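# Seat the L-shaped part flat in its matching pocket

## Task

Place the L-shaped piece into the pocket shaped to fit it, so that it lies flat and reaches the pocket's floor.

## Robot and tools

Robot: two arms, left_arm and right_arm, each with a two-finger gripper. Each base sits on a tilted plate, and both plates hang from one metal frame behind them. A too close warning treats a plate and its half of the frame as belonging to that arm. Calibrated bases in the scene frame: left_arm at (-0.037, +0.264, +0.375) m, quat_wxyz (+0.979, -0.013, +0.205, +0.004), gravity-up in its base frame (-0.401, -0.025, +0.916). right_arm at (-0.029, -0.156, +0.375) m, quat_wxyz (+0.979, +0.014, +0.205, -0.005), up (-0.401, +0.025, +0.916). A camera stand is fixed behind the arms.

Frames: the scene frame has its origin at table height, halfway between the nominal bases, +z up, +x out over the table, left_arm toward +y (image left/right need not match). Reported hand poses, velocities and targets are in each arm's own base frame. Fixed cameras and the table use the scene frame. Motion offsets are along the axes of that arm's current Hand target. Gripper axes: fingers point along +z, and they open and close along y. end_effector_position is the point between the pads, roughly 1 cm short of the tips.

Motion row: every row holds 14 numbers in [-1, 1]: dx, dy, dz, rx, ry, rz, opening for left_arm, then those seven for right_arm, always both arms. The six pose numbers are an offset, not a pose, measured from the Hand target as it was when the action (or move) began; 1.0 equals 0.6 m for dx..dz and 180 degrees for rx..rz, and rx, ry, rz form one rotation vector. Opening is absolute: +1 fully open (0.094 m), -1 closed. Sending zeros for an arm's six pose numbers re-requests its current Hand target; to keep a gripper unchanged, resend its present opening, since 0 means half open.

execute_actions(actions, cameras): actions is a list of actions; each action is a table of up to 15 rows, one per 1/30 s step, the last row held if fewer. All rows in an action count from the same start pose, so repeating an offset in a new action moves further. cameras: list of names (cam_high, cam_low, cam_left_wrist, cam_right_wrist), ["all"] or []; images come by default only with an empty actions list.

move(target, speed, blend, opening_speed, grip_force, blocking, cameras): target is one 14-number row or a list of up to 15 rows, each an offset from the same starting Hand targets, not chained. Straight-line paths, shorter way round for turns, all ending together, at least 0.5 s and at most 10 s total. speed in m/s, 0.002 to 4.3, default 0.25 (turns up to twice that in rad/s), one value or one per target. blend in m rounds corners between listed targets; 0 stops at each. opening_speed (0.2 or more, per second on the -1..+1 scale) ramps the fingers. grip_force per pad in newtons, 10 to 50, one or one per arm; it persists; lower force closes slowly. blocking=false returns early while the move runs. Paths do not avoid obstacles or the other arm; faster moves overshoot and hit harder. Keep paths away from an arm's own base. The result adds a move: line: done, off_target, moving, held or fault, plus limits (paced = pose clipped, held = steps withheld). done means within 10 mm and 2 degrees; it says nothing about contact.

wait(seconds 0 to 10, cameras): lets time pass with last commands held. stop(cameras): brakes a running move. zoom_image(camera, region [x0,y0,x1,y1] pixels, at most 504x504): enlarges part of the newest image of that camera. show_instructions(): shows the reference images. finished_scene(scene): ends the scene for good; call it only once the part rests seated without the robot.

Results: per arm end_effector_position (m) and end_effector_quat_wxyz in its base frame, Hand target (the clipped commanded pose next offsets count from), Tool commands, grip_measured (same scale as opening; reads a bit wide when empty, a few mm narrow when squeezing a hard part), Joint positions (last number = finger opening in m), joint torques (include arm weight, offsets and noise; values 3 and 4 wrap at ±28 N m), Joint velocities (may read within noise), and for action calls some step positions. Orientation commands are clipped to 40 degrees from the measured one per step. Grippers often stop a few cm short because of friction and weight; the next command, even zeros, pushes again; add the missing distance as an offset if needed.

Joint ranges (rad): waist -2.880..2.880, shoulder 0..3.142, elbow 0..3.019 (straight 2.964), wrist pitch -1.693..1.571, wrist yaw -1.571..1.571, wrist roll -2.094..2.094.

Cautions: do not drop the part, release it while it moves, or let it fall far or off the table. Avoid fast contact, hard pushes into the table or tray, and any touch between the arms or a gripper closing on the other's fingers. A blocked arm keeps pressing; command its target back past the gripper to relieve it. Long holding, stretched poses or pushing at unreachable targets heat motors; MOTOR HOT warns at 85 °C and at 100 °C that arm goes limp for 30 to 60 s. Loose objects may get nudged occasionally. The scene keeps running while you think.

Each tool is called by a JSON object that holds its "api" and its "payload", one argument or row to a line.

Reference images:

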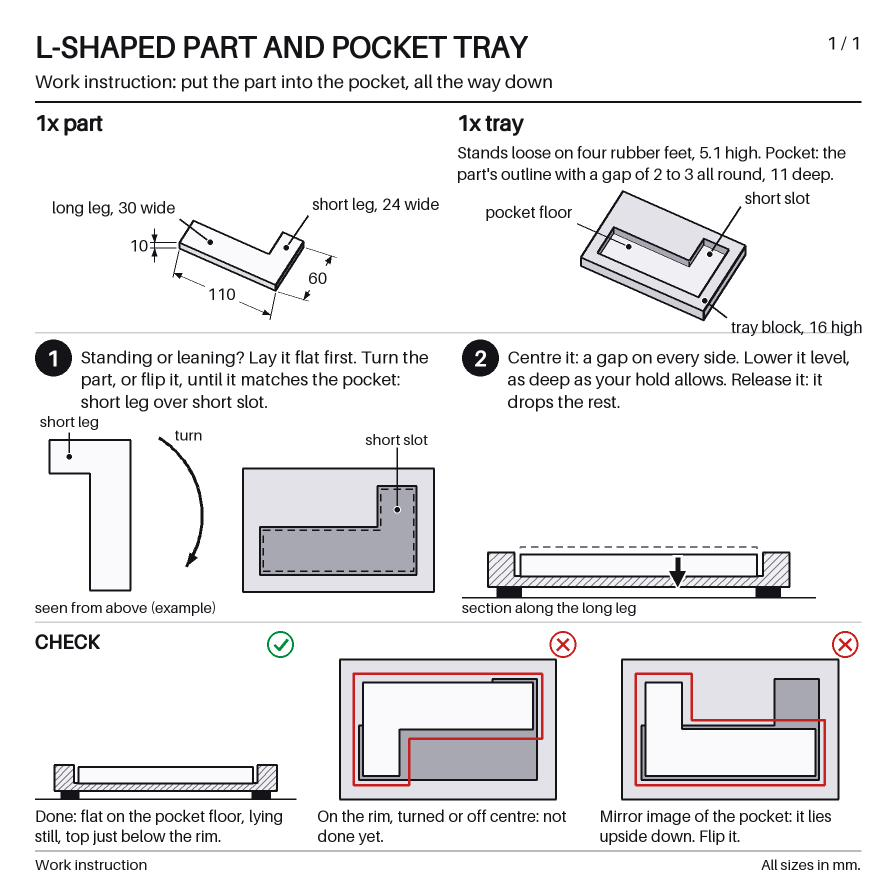

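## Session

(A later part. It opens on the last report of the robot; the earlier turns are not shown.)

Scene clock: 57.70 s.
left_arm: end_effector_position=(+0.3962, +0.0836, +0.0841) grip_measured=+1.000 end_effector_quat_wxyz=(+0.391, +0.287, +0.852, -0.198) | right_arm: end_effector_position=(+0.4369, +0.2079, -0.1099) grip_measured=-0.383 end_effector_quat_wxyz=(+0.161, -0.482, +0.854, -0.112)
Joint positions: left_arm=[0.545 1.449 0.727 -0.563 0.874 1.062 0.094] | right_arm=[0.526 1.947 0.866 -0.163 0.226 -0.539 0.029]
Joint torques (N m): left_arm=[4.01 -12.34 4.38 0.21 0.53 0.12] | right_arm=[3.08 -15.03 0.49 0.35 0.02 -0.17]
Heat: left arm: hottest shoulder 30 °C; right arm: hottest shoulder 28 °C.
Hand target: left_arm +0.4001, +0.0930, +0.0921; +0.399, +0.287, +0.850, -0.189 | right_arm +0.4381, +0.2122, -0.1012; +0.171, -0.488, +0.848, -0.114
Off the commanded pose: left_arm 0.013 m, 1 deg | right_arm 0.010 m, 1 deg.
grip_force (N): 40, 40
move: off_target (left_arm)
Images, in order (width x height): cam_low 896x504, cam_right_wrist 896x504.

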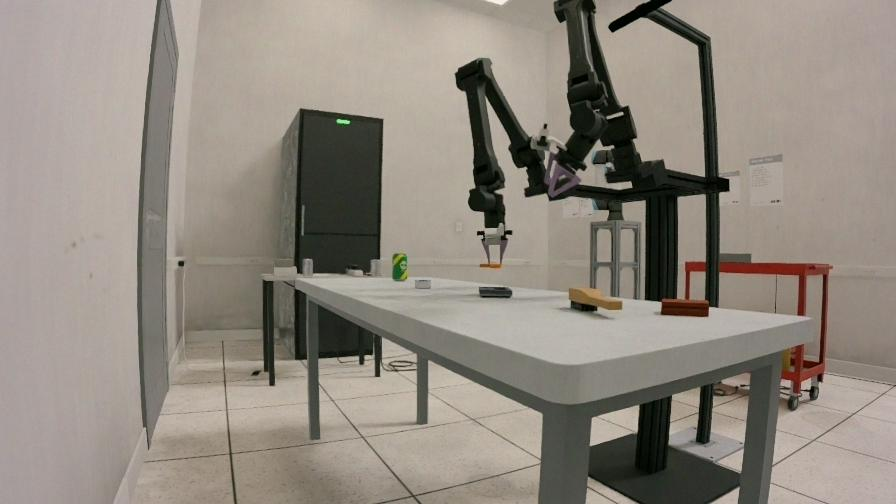

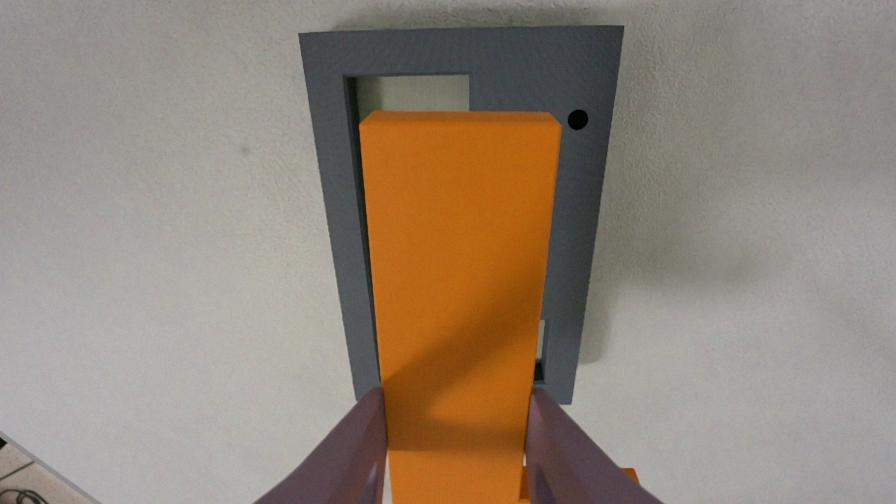

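{"api": "move", "payload": {
  "target": [0,0,0,0,0,0,1,0.0017,0.023,0.0908,0.003,-0.0045,-0.0056,-0.46],
  "speed": 0.12,
  "cameras": ["cam_right_wrist"]
}}

{"api": "zoom_image", "payload": {
  "camera": "cam_right_wrist",
  "region": [290, 30, 430, 150]
}}

{"api": "zoom_image", "payload": {
  "camera": "cam_right_wrist",
  "region": [500, 30, 640, 150]
}}

Scene clock: 62.73 s.
left_arm: end_effector_position=(+0.3962, +0.0836, +0.0841) grip_measured=+1.000 end_effector_quat_wxyz=(+0.391, +0.287, +0.852, -0.198) | right_arm: end_effector_position=(+0.4438, +0.2118, -0.1588) grip_measured=-0.383 end_effector_quat_wxyz=(+0.169, -0.491, +0.847, -0.114)
Joint positions: left_arm=[0.545 1.449 0.727 -0.563 0.874 1.062 0.094] | right_arm=[0.526 2.088 0.891 -0.027 0.226 -0.564 0.029]
Joint torques (N m): left_arm=[4.01 -12.34 4.31 0.25 0.52 0.12] | right_arm=[3.08 -13.57 0.57 0.69 -0.03 -0.21]
Heat: left arm: hottest shoulder 30 °C; right arm: hottest shoulder 28 °C.
Hand target: left_arm +0.4001, +0.0930, +0.0921; +0.399, +0.287, +0.850, -0.189 | right_arm +0.4487, +0.2169, -0.1560; +0.178, -0.495, +0.842, -0.116
Off the commanded pose: left_arm 0.013 m, 1 deg | right_arm 0.007 m, 1 deg.
grip_force (N): 40, 40
move: off_target (left_arm)
Images, in order (width x height): cam_right_wrist 896x504.

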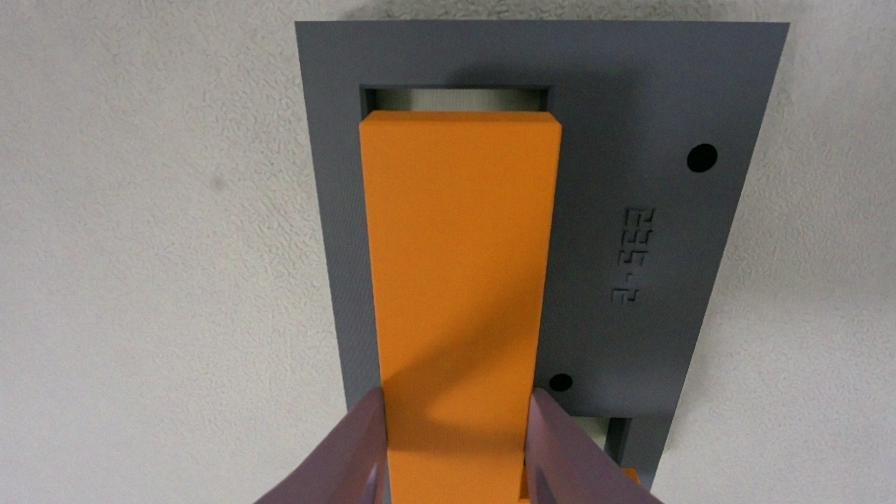

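Scaled by 3.600 from the camera's 896x504 image, which has a finer 1280x720 frame.

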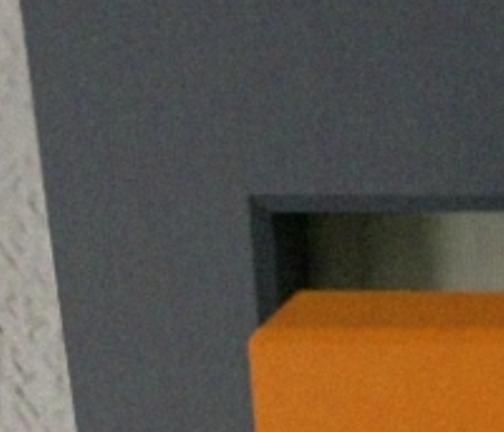

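Scaled by 3.600 from the camera's 896x504 image, which has a finer 1280x720 frame.

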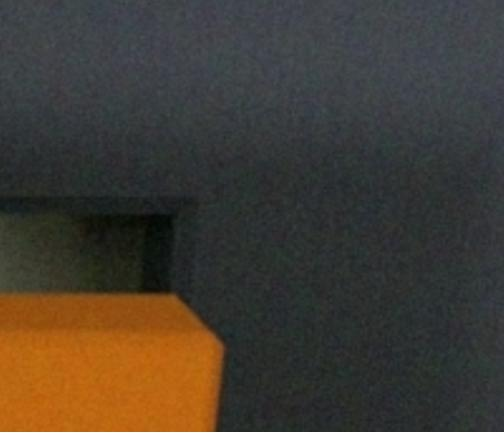

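{"api": "move", "payload": {
  "target": [0,0,0,0,0,0,1, -0.0028,0,0.0105,0,0,0,-0.46],
  "speed": 0.05,
  "cameras": ["cam_right_wrist"]
}}

Scene clock: 66.70 s.
left_arm: end_effector_position=(+0.3962, +0.0836, +0.0841) grip_measured=+1.000 end_effector_quat_wxyz=(+0.391, +0.287, +0.852, -0.198) | right_arm: end_effector_position=(+0.4481, +0.2143, -0.1605) grip_measured=-0.383 end_effector_quat_wxyz=(+0.172, -0.491, +0.846, -0.115)
Joint positions: left_arm=[0.545 1.449 0.727 -0.563 0.874 1.062 0.094] | right_arm=[0.526 2.098 0.902 -0.022 0.226 -0.565 0.029]
Joint torques (N m): left_arm=[4.19 -12.16 4.34 0.24 0.53 0.11] | right_arm=[3.02 -13.04 0.69 0.77 -0.02 -0.21]
Heat: left arm: hottest shoulder 30 °C; right arm: hottest shoulder 28 °C.
Hand target: left_arm +0.4001, +0.0930, +0.0921; +0.399, +0.287, +0.850, -0.189 | right_arm +0.4520, +0.2182, -0.1615; +0.178, -0.495, +0.842, -0.116
Off the commanded pose: left_arm 0.013 m, 1 deg | right_arm 0.006 m, 1 deg.
grip_force (N): 40, 40
move: off_target (left_arm)
Images, in order (width x height): cam_right_wrist 896x504.

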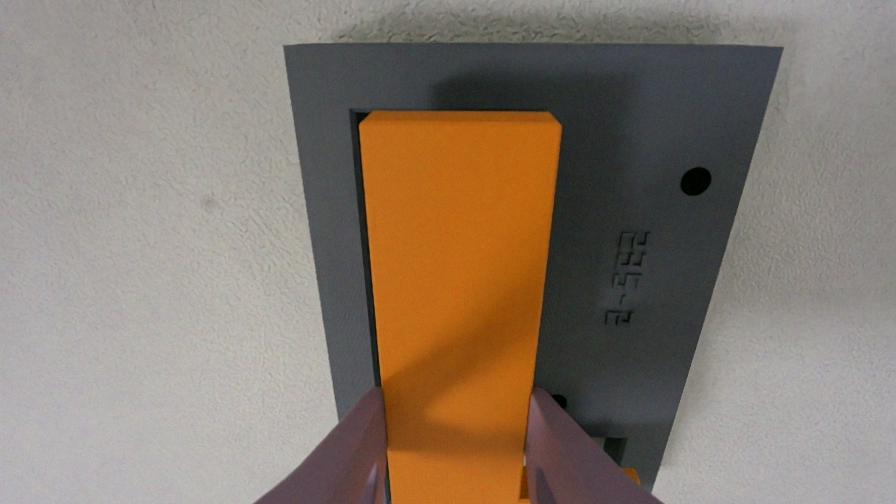

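{"api": "zoom_image", "payload": {
  "camera": "cam_right_wrist",
  "region": [270, 20, 450, 140]
}}

{"api": "zoom_image", "payload": {
  "camera": "cam_right_wrist",
  "region": [480, 60, 660, 180]
}}

{"api": "zoom_image", "payload": {
  "camera": "cam_right_wrist",
  "region": [500, 384, 680, 504]
}}

Scaled by 2.800 from the camera's 896x504 image, which has a finer 1280x720 frame.

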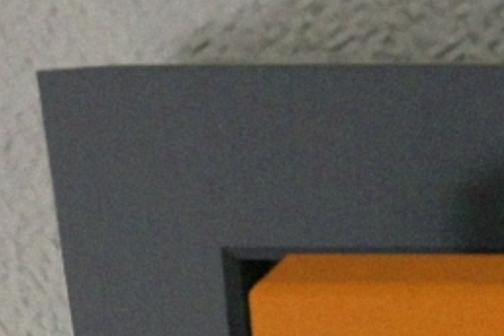

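Scaled by 2.800 from the camera's 896x504 image, which has a finer 1280x720 frame.

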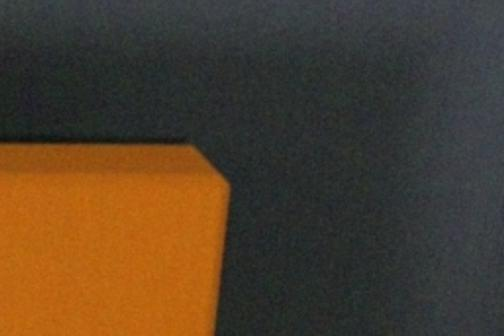

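Scaled by 2.800 from the camera's 896x504 image, which has a finer 1280x720 frame.

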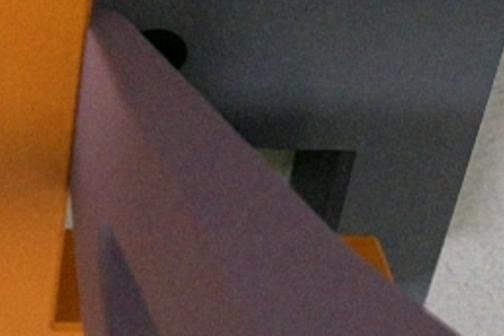

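{"api": "move", "payload": {
  "target": [0,0,0,0,0,0,1, 0.0047,0.0042,0.004,0,0,0,-0.46],
  "speed": 0.05,
  "cameras": ["cam_right_wrist"]
}}

Scene clock: 70.33 s.
left_arm: end_effector_position=(+0.3962, +0.0836, +0.0841) grip_measured=+1.000 end_effector_quat_wxyz=(+0.391, +0.287, +0.852, -0.198) | right_arm: end_effector_position=(+0.4487, +0.2147, -0.1628) grip_measured=-0.383 end_effector_quat_wxyz=(+0.175, -0.490, +0.846, -0.115)
Joint positions: left_arm=[0.545 1.449 0.727 -0.563 0.874 1.062 0.094] | right_arm=[0.526 2.105 0.902 -0.009 0.226 -0.565 0.029]
Joint torques (N m): left_arm=[4.31 -12.34 4.33 0.28 0.53 0.11] | right_arm=[2.9 -13.16 0.27 1.07 -0.01 -0.17]
Heat: left arm: hottest shoulder 30 °C; right arm: hottest shoulder 29 °C.
Hand target: left_arm +0.4001, +0.0930, +0.0921; +0.399, +0.287, +0.850, -0.189 | right_arm +0.4497, +0.2169, -0.1652; +0.178, -0.495, +0.842, -0.116
Off the commanded pose: left_arm 0.013 m, 1 deg | right_arm 0.003 m, 1 deg.
grip_force (N): 40, 40
move: off_target (left_arm)
Images, in order (width x height): cam_right_wrist 896x504.

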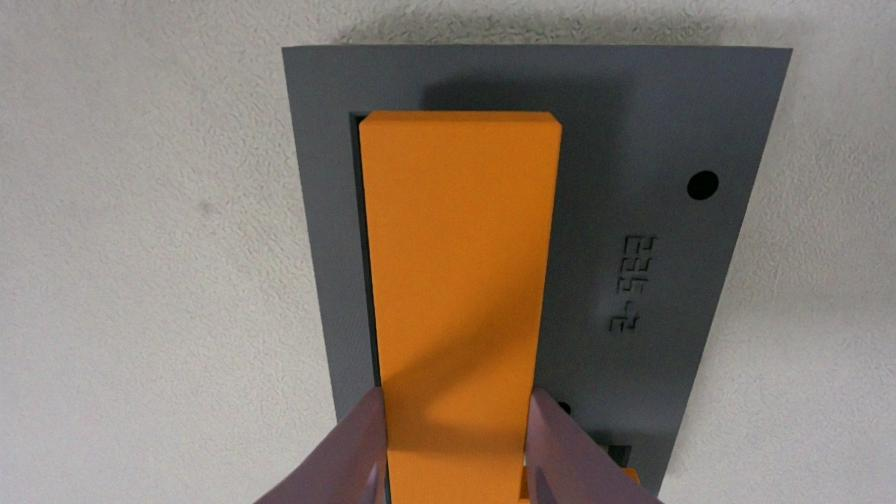

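{"api": "move", "payload": {
  "target": [0,0,0,0,0,0,1, 0.0063,0.0045,0,0,0,0,-0.46],
  "speed": 0.05,
  "cameras": ["cam_right_wrist"]
}}

Scene clock: 71.60 s.
left_arm: end_effector_position=(+0.3962, +0.0836, +0.0841) grip_measured=+1.000 end_effector_quat_wxyz=(+0.391, +0.287, +0.852, -0.198) | right_arm: end_effector_position=(+0.4487, +0.2147, -0.1628) grip_measured=-0.383 end_effector_quat_wxyz=(+0.178, -0.489, +0.846, -0.115)
Joint positions: left_arm=[0.545 1.449 0.727 -0.563 0.874 1.062 0.094] | right_arm=[0.526 2.105 0.898 0.002 0.226 -0.565 0.029]
Joint torques (N m): left_arm=[4.19 -12.34 4.37 0.24 0.53 0.12] | right_arm=[2.73 -12.86 -0.25 0.76 -0.03 -0.21]
Heat: left arm: hottest shoulder 30 °C; right arm: hottest shoulder 28 °C.
Hand target: left_arm +0.4001, +0.0930, +0.0921; +0.399, +0.287, +0.850, -0.189 | right_arm +0.4459, +0.2149, -0.1668; +0.178, -0.495, +0.842, -0.116
Off the commanded pose: left_arm 0.013 m, 1 deg | right_arm 0.005 m, 1 deg.
grip_force (N): 40, 40
move: off_target (left_arm)
Images, in order (width x height): cam_right_wrist 896x504.

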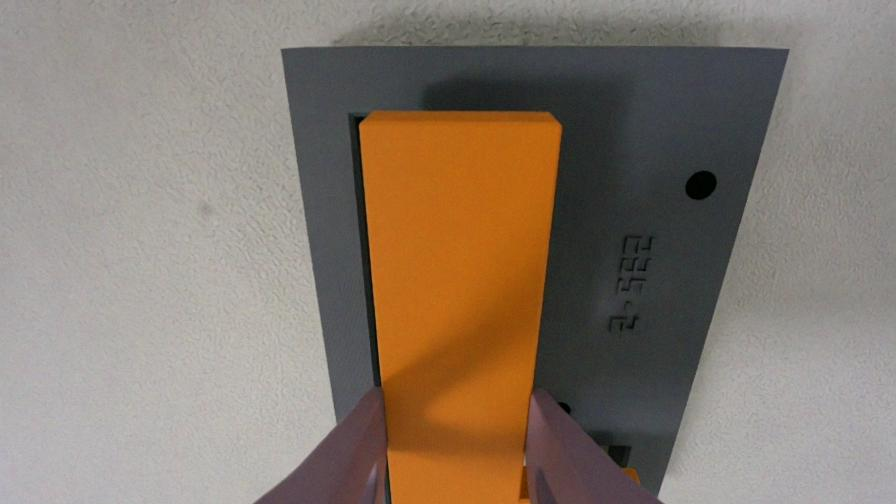

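{"api": "move", "payload": {
  "target": [0,0,0,0,0,0,1, 0.0050,0.0025,0,0,0,0,-0.46],
  "speed": 0.05,
  "cameras": ["cam_right_wrist"]
}}

Scene clock: 72.63 s.
left_arm: end_effector_position=(+0.3962, +0.0836, +0.0841) grip_measured=+1.000 end_effector_quat_wxyz=(+0.391, +0.287, +0.852, -0.198) | right_arm: end_effector_position=(+0.4460, +0.2131, -0.1642) grip_measured=-0.383 end_effector_quat_wxyz=(+0.178, -0.490, +0.846, -0.115)
Joint positions: left_arm=[0.545 1.449 0.727 -0.563 0.874 1.062 0.094] | right_arm=[0.526 2.106 0.889 0.012 0.226 -0.566 0.029]
Joint torques (N m): left_arm=[4.19 -12.1 4.3 0.21 0.53 0.14] | right_arm=[2.67 -12.86 -0.39 0.62 -0.04 -0.21]
Heat: left arm: hottest shoulder 30 °C; right arm: hottest shoulder 28 °C.
Hand target: left_arm +0.4001, +0.0930, +0.0921; +0.399, +0.287, +0.850, -0.189 | right_arm +0.4433, +0.2129, -0.1680; +0.178, -0.495, +0.842, -0.116
Off the commanded pose: left_arm 0.013 m, 1 deg | right_arm 0.005 m, 1 deg.
grip_force (N): 40, 40
move: off_target (left_arm)
Images, in order (width x height): cam_right_wrist 896x504.

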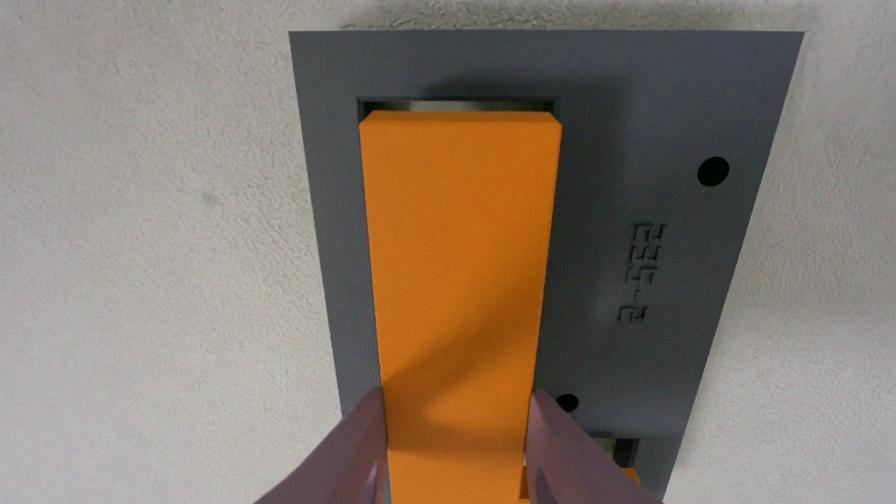

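{"api": "zoom_image", "payload": {
  "camera": "cam_right_wrist",
  "region": [280, 20, 430, 130]
}}

{"api": "zoom_image", "payload": {
  "camera": "cam_right_wrist",
  "region": [490, 80, 640, 190]
}}

{"api": "zoom_image", "payload": {
  "camera": "cam_right_wrist",
  "region": [530, 394, 680, 504]
}}

{"api": "zoom_image", "payload": {
  "camera": "cam_right_wrist",
  "region": [290, 360, 440, 470]
}}

Scaled by 3.360 from the camera's 896x504 image, which has a finer 1280x720 frame.

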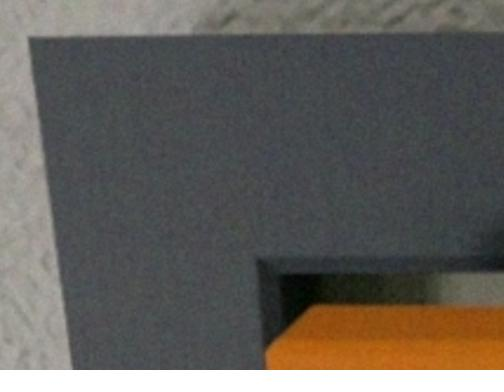

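Scaled by 3.360 from the camera's 896x504 image, which has a finer 1280x720 frame.

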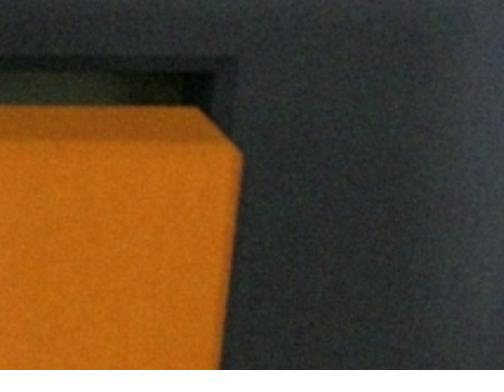

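Scaled by 3.360 from the camera's 896x504 image, which has a finer 1280x720 frame.

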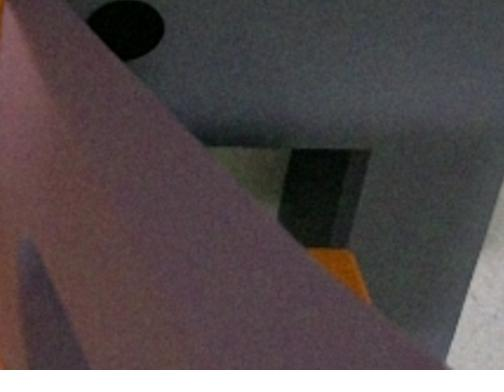

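Scaled by 3.360 from the camera's 896x504 image, which has a finer 1280x720 frame.

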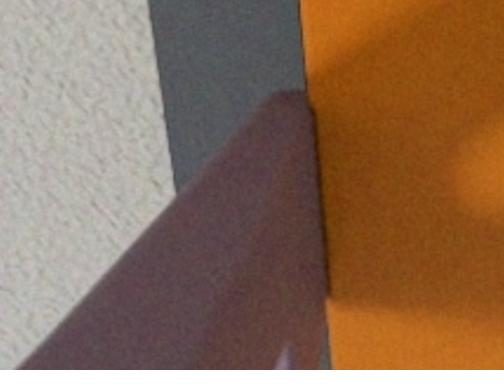

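{"api": "move", "payload": {
  "target": [0,0,0,0,0,0,1, 0.0025,0,0.007,0,0,0,-0.46],
  "speed": 0.05,
  "cameras": ["cam_right_wrist"]
}}

Scene clock: 76.03 s.
left_arm: end_effector_position=(+0.3962, +0.0836, +0.0841) grip_measured=+1.000 end_effector_quat_wxyz=(+0.391, +0.287, +0.852, -0.198) | right_arm: end_effector_position=(+0.4448, +0.2124, -0.1690) grip_measured=-0.383 end_effector_quat_wxyz=(+0.177, -0.491, +0.845, -0.115)
Joint positions: left_arm=[0.545 1.449 0.727 -0.563 0.874 1.062 0.094] | right_arm=[0.526 2.118 0.889 0.021 0.226 -0.569 0.029]
Joint torques (N m): left_arm=[4.19 -12.4 4.3 0.24 0.53 0.12] | right_arm=[2.43 -13.04 -0.23 1.05 -0.07 -0.25]
Heat: left arm: hottest shoulder 30 °C; right arm: hottest shoulder 28 °C.
Hand target: left_arm +0.4001, +0.0930, +0.0921; +0.399, +0.287, +0.850, -0.189 | right_arm +0.4444, +0.2115, -0.1722; +0.178, -0.495, +0.842, -0.116
Off the commanded pose: left_arm 0.013 m, 1 deg | right_arm 0.003 m, 1 deg.
grip_force (N): 40, 40
move: off_target (left_arm)
Images, in order (width x height): cam_right_wrist 896x504.

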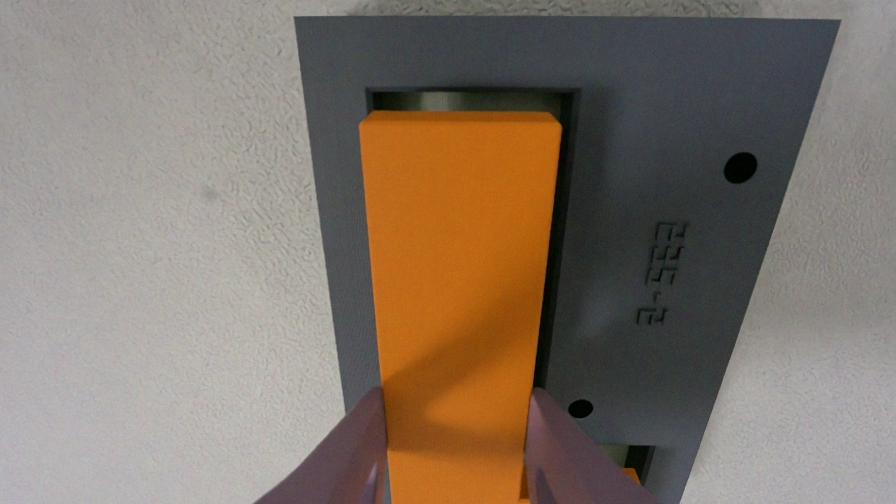

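{"api": "zoom_image", "payload": {
  "camera": "cam_right_wrist",
  "region": [290, 10, 440, 120]
}}

{"api": "zoom_image", "payload": {
  "camera": "cam_right_wrist",
  "region": [500, 60, 650, 170]
}}

{"api": "zoom_image", "payload": {
  "camera": "cam_right_wrist",
  "region": [560, 394, 710, 504]
}}

Scaled by 3.360 from the camera's 896x504 image, which has a finer 1280x720 frame.

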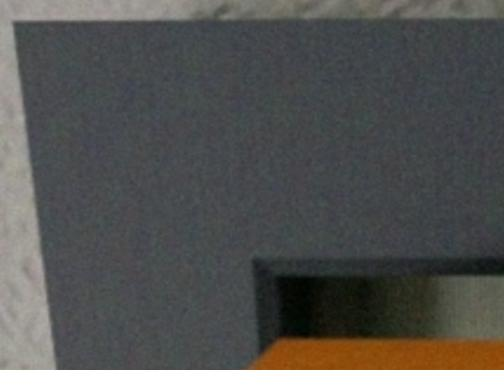

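Scaled by 3.360 from the camera's 896x504 image, which has a finer 1280x720 frame.

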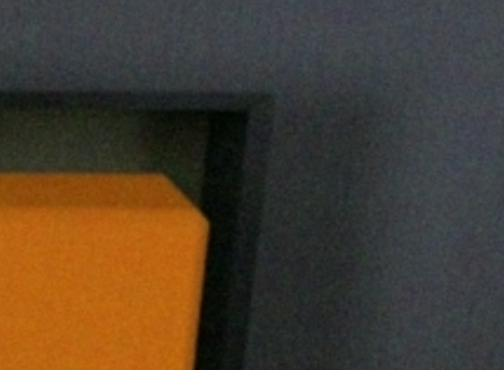

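Scaled by 3.360 from the camera's 896x504 image, which has a finer 1280x720 frame.

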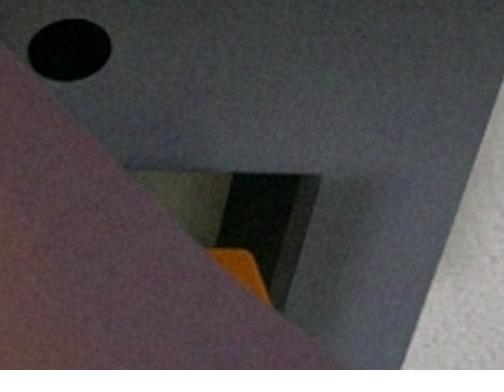

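{"api": "move", "payload": {
  "target": [0,0,0,0,0,0,1, 0.0031,-0.0097,0,0,0,0,-0.46],
  "speed": 0.05,
  "cameras": ["cam_right_wrist"]
}}

Scene clock: 79.13 s.
left_arm: end_effector_position=(+0.3962, +0.0836, +0.0841) grip_measured=+1.000 end_effector_quat_wxyz=(+0.391, +0.287, +0.852, -0.198) | right_arm: end_effector_position=(+0.4453, +0.2117, -0.1691) grip_measured=-0.383 end_effector_quat_wxyz=(+0.176, -0.496, +0.843, -0.115)
Joint positions: left_arm=[0.545 1.449 0.727 -0.563 0.874 1.062 0.094] | right_arm=[0.523 2.118 0.889 0.022 0.223 -0.582 0.029]
Joint torques (N m): left_arm=[4.19 -12.34 4.36 0.24 0.54 0.12] | right_arm=[1.96 -13.27 -0.17 0.61 -0.1 -0.12]
Heat: left arm: hottest shoulder 30 °C; right arm: hottest shoulder 29 °C.
Hand target: left_arm +0.4001, +0.0930, +0.0921; +0.399, +0.287, +0.850, -0.189 | right_arm +0.4481, +0.2072, -0.1704; +0.178, -0.496, +0.842, -0.116
Off the commanded pose: left_arm 0.013 m, 1 deg | right_arm 0.006 m, 0 deg.
grip_force (N): 40, 40
move: off_target (left_arm)
Images, in order (width x height): cam_right_wrist 896x504.

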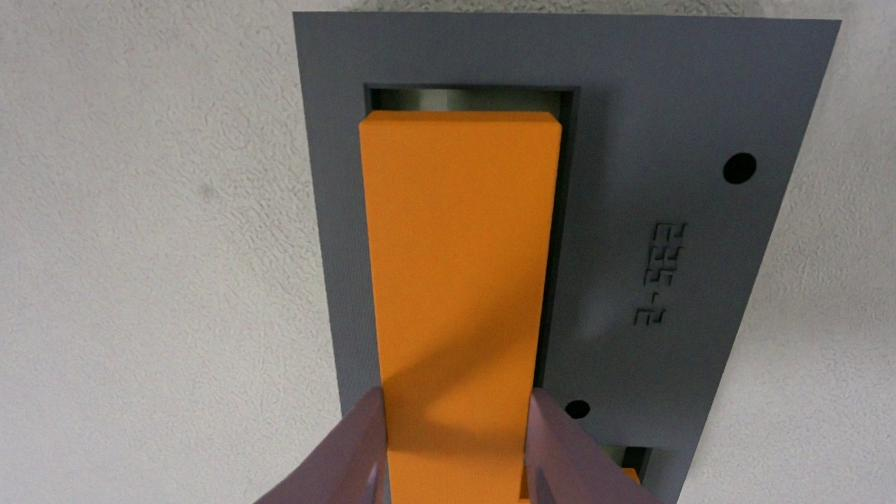

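{"api": "zoom_image", "payload": {
  "camera": "cam_right_wrist",
  "region": [290, 10, 440, 120]
}}

{"api": "zoom_image", "payload": {
  "camera": "cam_right_wrist",
  "region": [500, 60, 650, 170]
}}

{"api": "zoom_image", "payload": {
  "camera": "cam_right_wrist",
  "region": [560, 394, 710, 504]
}}

Scaled by 3.360 from the camera's 896x504 image, which has a finer 1280x720 frame.

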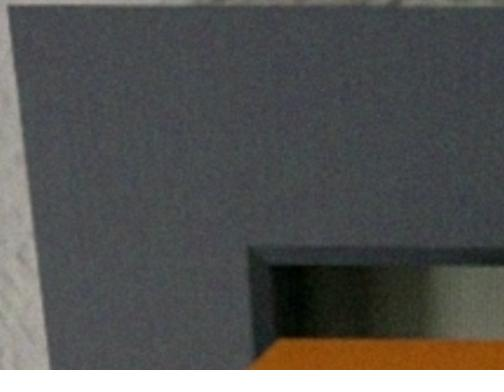

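Scaled by 3.360 from the camera's 896x504 image, which has a finer 1280x720 frame.

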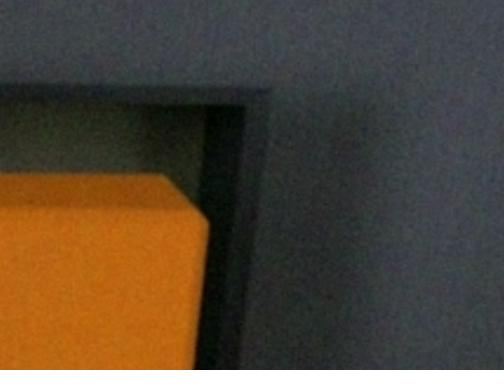

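Scaled by 3.360 from the camera's 896x504 image, which has a finer 1280x720 frame.

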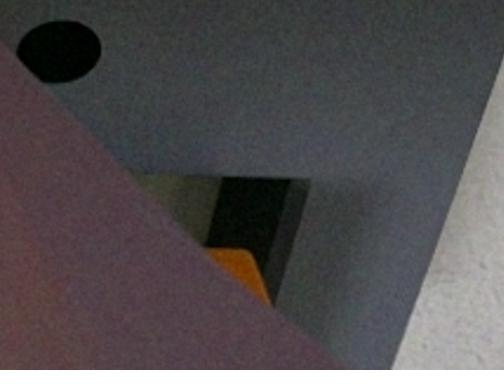

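{"api": "move", "payload": {
  "target": [0,0,0,0,0,0,1, -0.0007,-0.0030,0.002,0,0,0.0037,-0.46],
  "speed": 0.05,
  "cameras": ["cam_right_wrist"]
}}

Scene clock: 81.83 s.
left_arm: end_effector_position=(+0.3962, +0.0836, +0.0841) grip_measured=+1.000 end_effector_quat_wxyz=(+0.391, +0.287, +0.852, -0.198) | right_arm: end_effector_position=(+0.4459, +0.2104, -0.1692) grip_measured=-0.383 end_effector_quat_wxyz=(+0.176, -0.495, +0.843, -0.114)
Joint positions: left_arm=[0.545 1.449 0.727 -0.563 0.874 1.062 0.094] | right_arm=[0.519 2.118 0.889 0.022 0.221 -0.582 0.029]
Joint torques (N m): left_arm=[4.07 -12.34 4.33 0.21 0.52 0.11] | right_arm=[1.61 -13.33 0.16 0.55 -0.14 -0.13]
Heat: left arm: hottest shoulder 30 °C; right arm: hottest shoulder 29 °C.
Hand target: left_arm +0.4001, +0.0930, +0.0921; +0.399, +0.287, +0.850, -0.189 | right_arm +0.4502, +0.2067, -0.1707; +0.179, -0.491, +0.845, -0.115
Off the commanded pose: left_arm 0.013 m, 1 deg | right_arm 0.006 m, 1 deg.
grip_force (N): 40, 40
move: off_target (left_arm)
Images, in order (width x height): cam_right_wrist 896x504.

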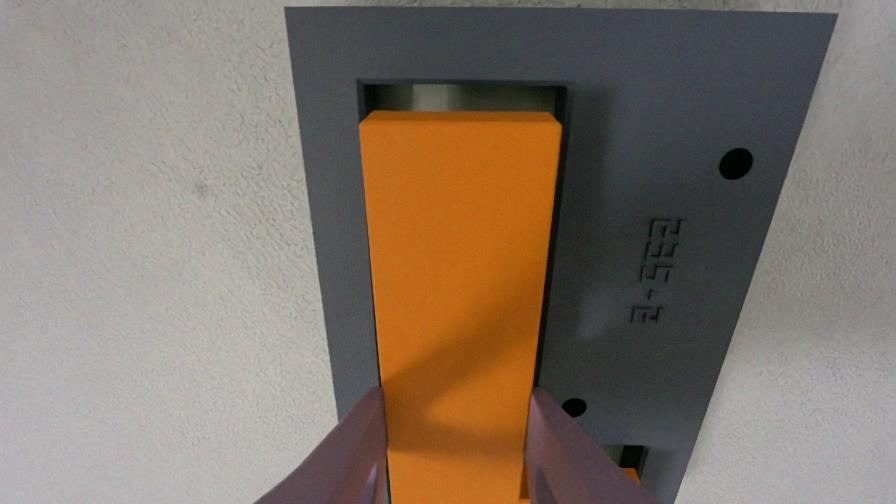

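{"api": "zoom_image", "payload": {
  "camera": "cam_right_wrist",
  "region": [290, 10, 440, 120]
}}

{"api": "zoom_image", "payload": {
  "camera": "cam_right_wrist",
  "region": [500, 60, 650, 170]
}}

{"api": "zoom_image", "payload": {
  "camera": "cam_right_wrist",
  "region": [560, 394, 710, 504]
}}

Scaled by 3.360 from the camera's 896x504 image, which has a finer 1280x720 frame.

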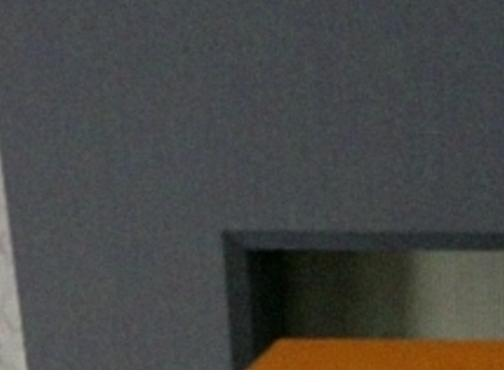

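Scaled by 3.360 from the camera's 896x504 image, which has a finer 1280x720 frame.

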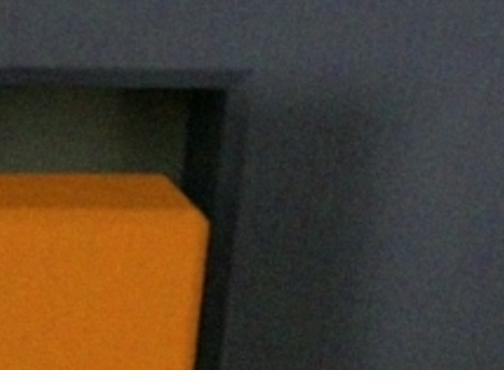

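Scaled by 3.360 from the camera's 896x504 image, which has a finer 1280x720 frame.

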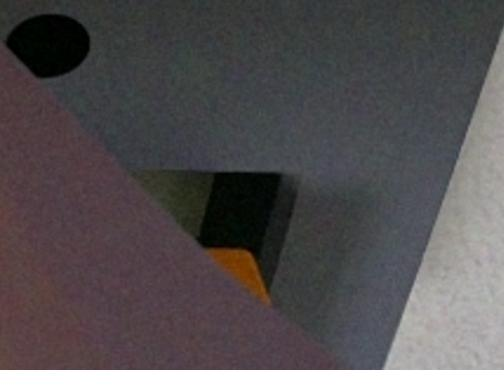

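{"api": "move", "payload": {
  "target": [0,0,0,0,0,0,1, -0.0045,-0.0026,0.005,0,0,0.004,-0.46],
  "speed": 0.05,
  "cameras": ["cam_right_wrist"]
}}

Scene clock: 84.27 s.
left_arm: end_effector_position=(+0.3962, +0.0836, +0.0841) grip_measured=+1.000 end_effector_quat_wxyz=(+0.391, +0.287, +0.852, -0.198) | right_arm: end_effector_position=(+0.4496, +0.2121, -0.1698) grip_measured=-0.383 end_effector_quat_wxyz=(+0.178, -0.494, +0.843, -0.114)
Joint positions: left_arm=[0.545 1.449 0.727 -0.563 0.874 1.062 0.094] | right_arm=[0.519 2.124 0.899 0.022 0.221 -0.582 0.029]
Joint torques (N m): left_arm=[4.13 -12.51 4.37 0.23 0.52 0.13] | right_arm=[1.9 -13.04 0.44 0.44 -0.14 -0.02]
Heat: left arm: hottest shoulder 30 °C; right arm: hottest shoulder 29 °C.
Hand target: left_arm +0.4001, +0.0930, +0.0921; +0.399, +0.287, +0.850, -0.189 | right_arm +0.4541, +0.2083, -0.1722; +0.180, -0.485, +0.848, -0.113
Off the commanded pose: left_arm 0.013 m, 1 deg | right_arm 0.006 m, 1 deg.
grip_force (N): 40, 40
move: off_target (left_arm)
Images, in order (width x height): cam_right_wrist 896x504.

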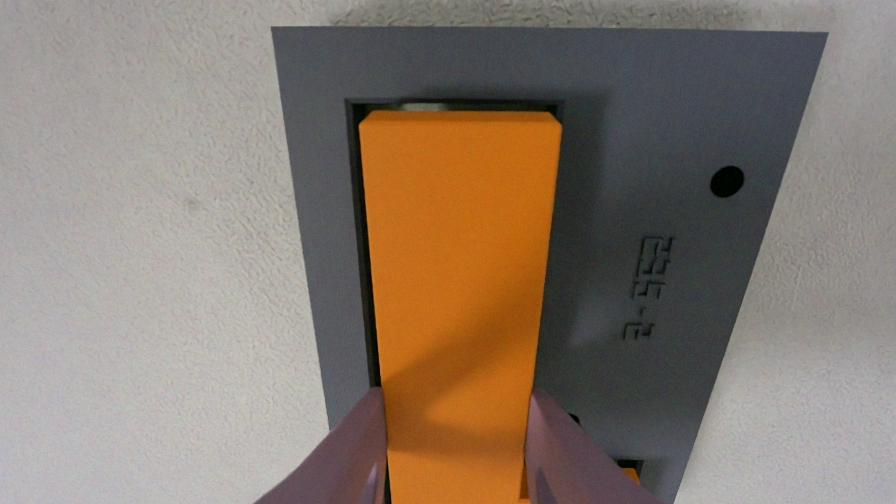

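{"api": "zoom_image", "payload": {
  "camera": "cam_right_wrist",
  "region": [280, 30, 430, 140]
}}

{"api": "zoom_image", "payload": {
  "camera": "cam_right_wrist",
  "region": [490, 70, 640, 180]
}}

{"api": "zoom_image", "payload": {
  "camera": "cam_right_wrist",
  "region": [560, 394, 710, 504]
}}

Scaled by 3.360 from the camera's 896x504 image, which has a finer 1280x720 frame.

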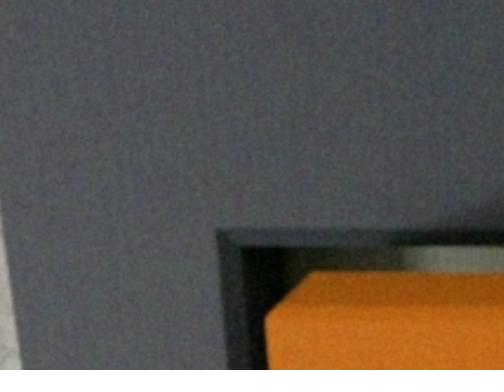

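Scaled by 3.360 from the camera's 896x504 image, which has a finer 1280x720 frame.

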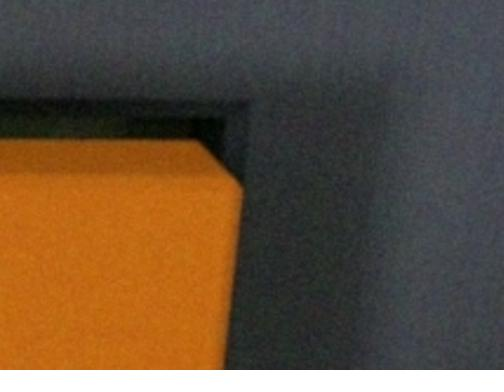

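Scaled by 3.360 from the camera's 896x504 image, which has a finer 1280x720 frame.

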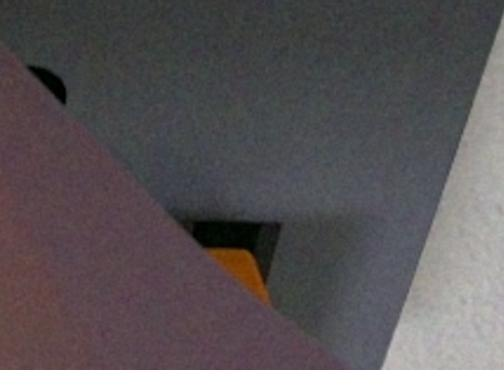

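{"api": "move", "payload": {
  "target": [0,0,0,0,0,0,1, 0.0036,0.002,0.0052,0,0,0.004,-0.46],
  "speed": 0.05,
  "cameras": ["cam_right_wrist"]
}}

Scene clock: 87.40 s.
left_arm: end_effector_position=(+0.3962, +0.0836, +0.0841) grip_measured=+1.000 end_effector_quat_wxyz=(+0.391, +0.287, +0.852, -0.198) | right_arm: end_effector_position=(+0.4480, +0.2100, -0.1742) grip_measured=-0.383 end_effector_quat_wxyz=(+0.175, -0.491, +0.846, -0.113)
Joint positions: left_arm=[0.545 1.449 0.727 -0.563 0.874 1.062 0.094] | right_arm=[0.516 2.133 0.899 0.025 0.22 -0.575 0.029]
Joint torques (N m): left_arm=[4.01 -12.22 4.33 0.25 0.53 0.11] | right_arm=[1.73 -12.75 0.2 0.83 -0.12 -0.03]
Heat: left arm: hottest shoulder 30 °C; right arm: hottest shoulder 29 °C.
Hand target: left_arm +0.4001, +0.0930, +0.0921; +0.399, +0.287, +0.850, -0.189 | right_arm +0.4535, +0.2069, -0.1759; +0.180, -0.480, +0.851, -0.112
Off the commanded pose: left_arm 0.013 m, 1 deg | right_arm 0.006 m, 1 deg.
grip_force (N): 40, 40
move: off_target (left_arm)
Images, in order (width x height): cam_right_wrist 896x504.

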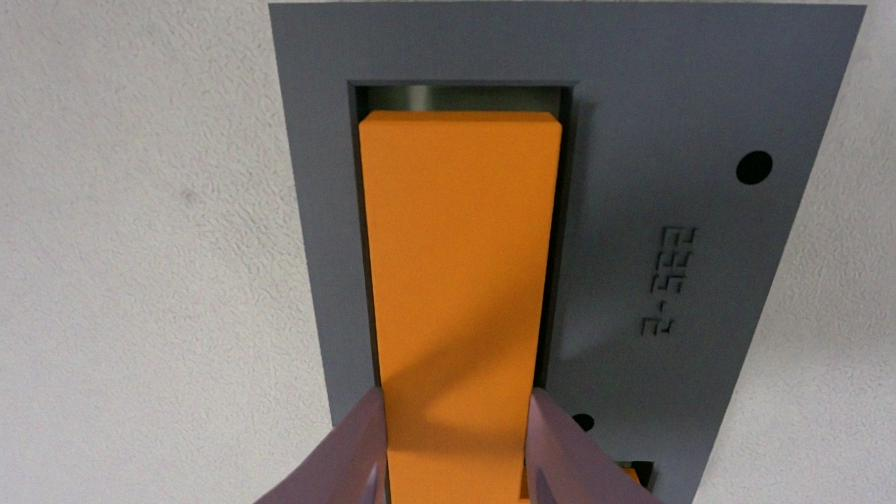

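{"api": "zoom_image", "payload": {
  "camera": "cam_right_wrist",
  "region": [280, 30, 430, 140]
}}

{"api": "zoom_image", "payload": {
  "camera": "cam_right_wrist",
  "region": [490, 60, 640, 170]
}}

{"api": "zoom_image", "payload": {
  "camera": "cam_right_wrist",
  "region": [560, 394, 710, 504]
}}

Scaled by 3.360 from the camera's 896x504 image, which has a finer 1280x720 frame.

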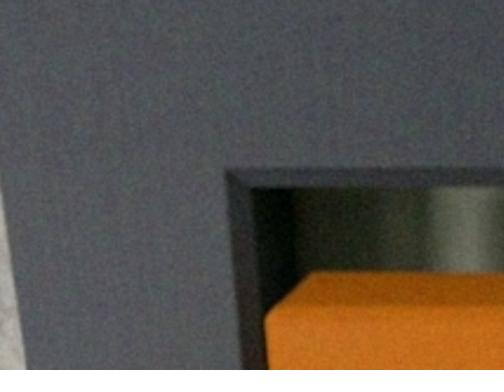

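Scaled by 3.360 from the camera's 896x504 image, which has a finer 1280x720 frame.

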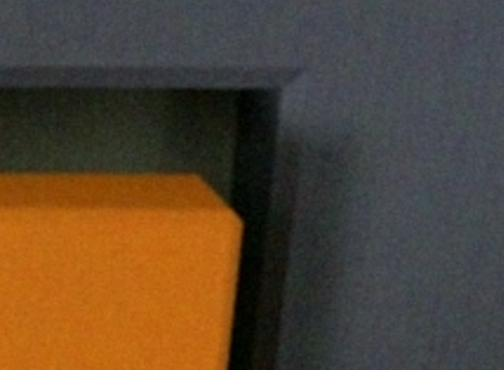

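Scaled by 3.360 from the camera's 896x504 image, which has a finer 1280x720 frame.

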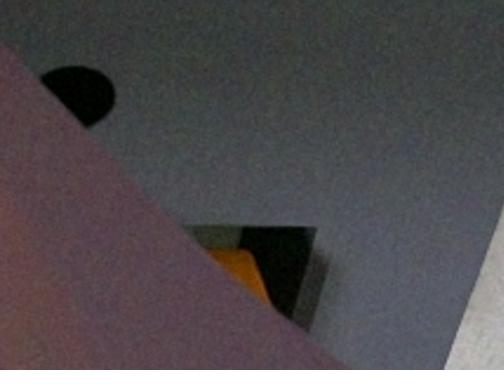

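{"api": "execute_actions", "payload": {
  "actions": [],
  "cameras": ["cam_high","cam_low"]
}}

Scene clock: 91.60 s.
left_arm: end_effector_position=(+0.3962, +0.0836, +0.0841) grip_measured=+1.000 end_effector_quat_wxyz=(+0.391, +0.287, +0.852, -0.198) | right_arm: end_effector_position=(+0.4480, +0.2100, -0.1742) grip_measured=-0.383 end_effector_quat_wxyz=(+0.175, -0.491, +0.846, -0.113)
Joint positions: left_arm=[0.545 1.449 0.727 -0.563 0.874 1.062 0.094] | right_arm=[0.516 2.133 0.899 0.025 0.22 -0.575 0.029]
Joint velocities: within noise
Joint torques (N m): left_arm=[4.01 -12.22 4.34 0.25 0.53 0.11] | right_arm=[1.73 -13.16 0.27 0.72 -0.12 0.02]
Heat: left arm: hottest shoulder 30 °C; right arm: hottest shoulder 28 °C.
Hand target: left_arm +0.4001, +0.0930, +0.0921; +0.399, +0.287, +0.850, -0.189 | right_arm +0.4535, +0.2069, -0.1759; +0.180, -0.480, +0.851, -0.112
Tool commands: left_gripper/opening=+1.0 right_gripper/opening=-0.46
Off the commanded pose: left_arm 0.013 m, 1 deg | right_arm 0.006 m, 1 deg.
grip_force (N): 40, 40
Images, in order (width x height): cam_high 896x504, cam_low 896x504.

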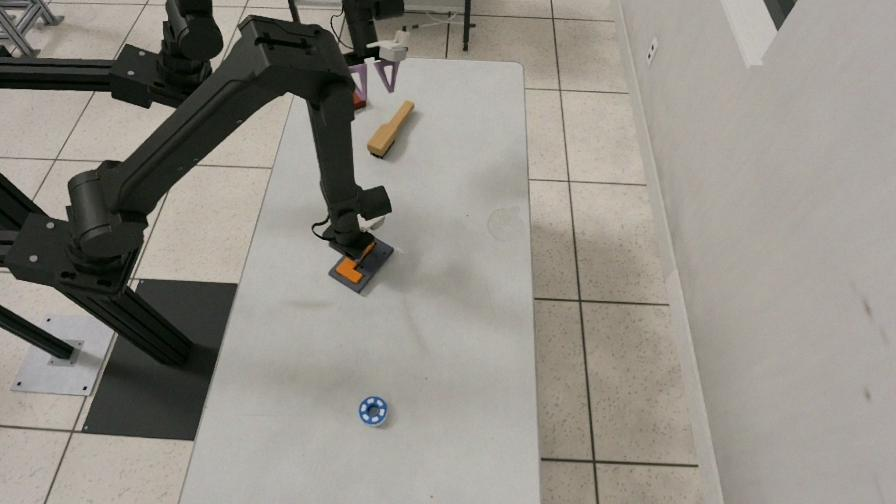

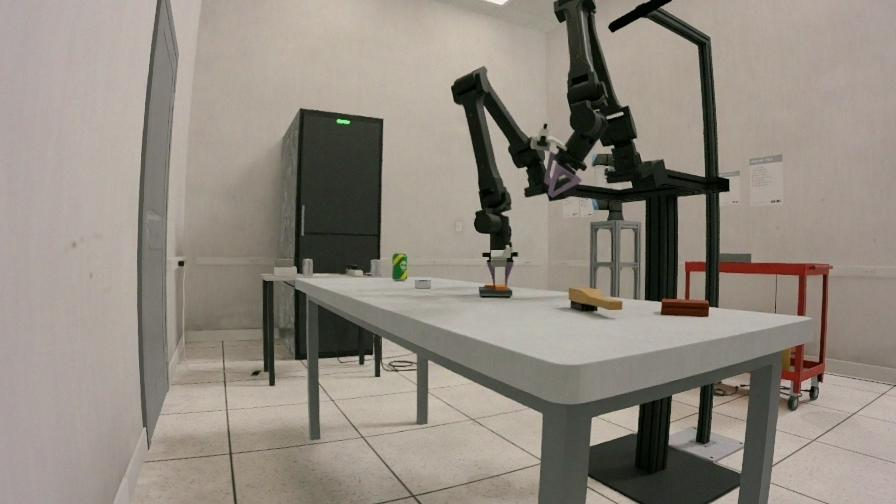

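{"api": "zoom_image", "payload": {
  "camera": "cam_high",
  "region": [320, 225, 404, 300]
}}

{"api": "zoom_image", "payload": {
  "camera": "cam_low",
  "region": [460, 260, 535, 310]
}}

Scaled by 6.000 from the camera's 896x504 image, which has a finer 1280x720 frame.

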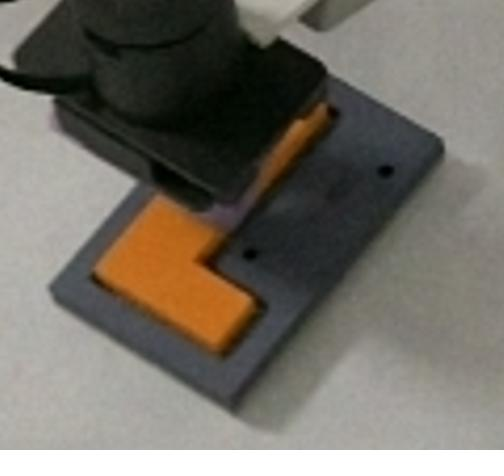

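Scaled by 6.720 from the camera's 896x504 image, which has a finer 1280x720 frame.

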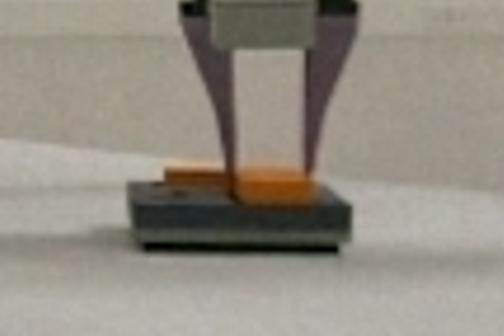

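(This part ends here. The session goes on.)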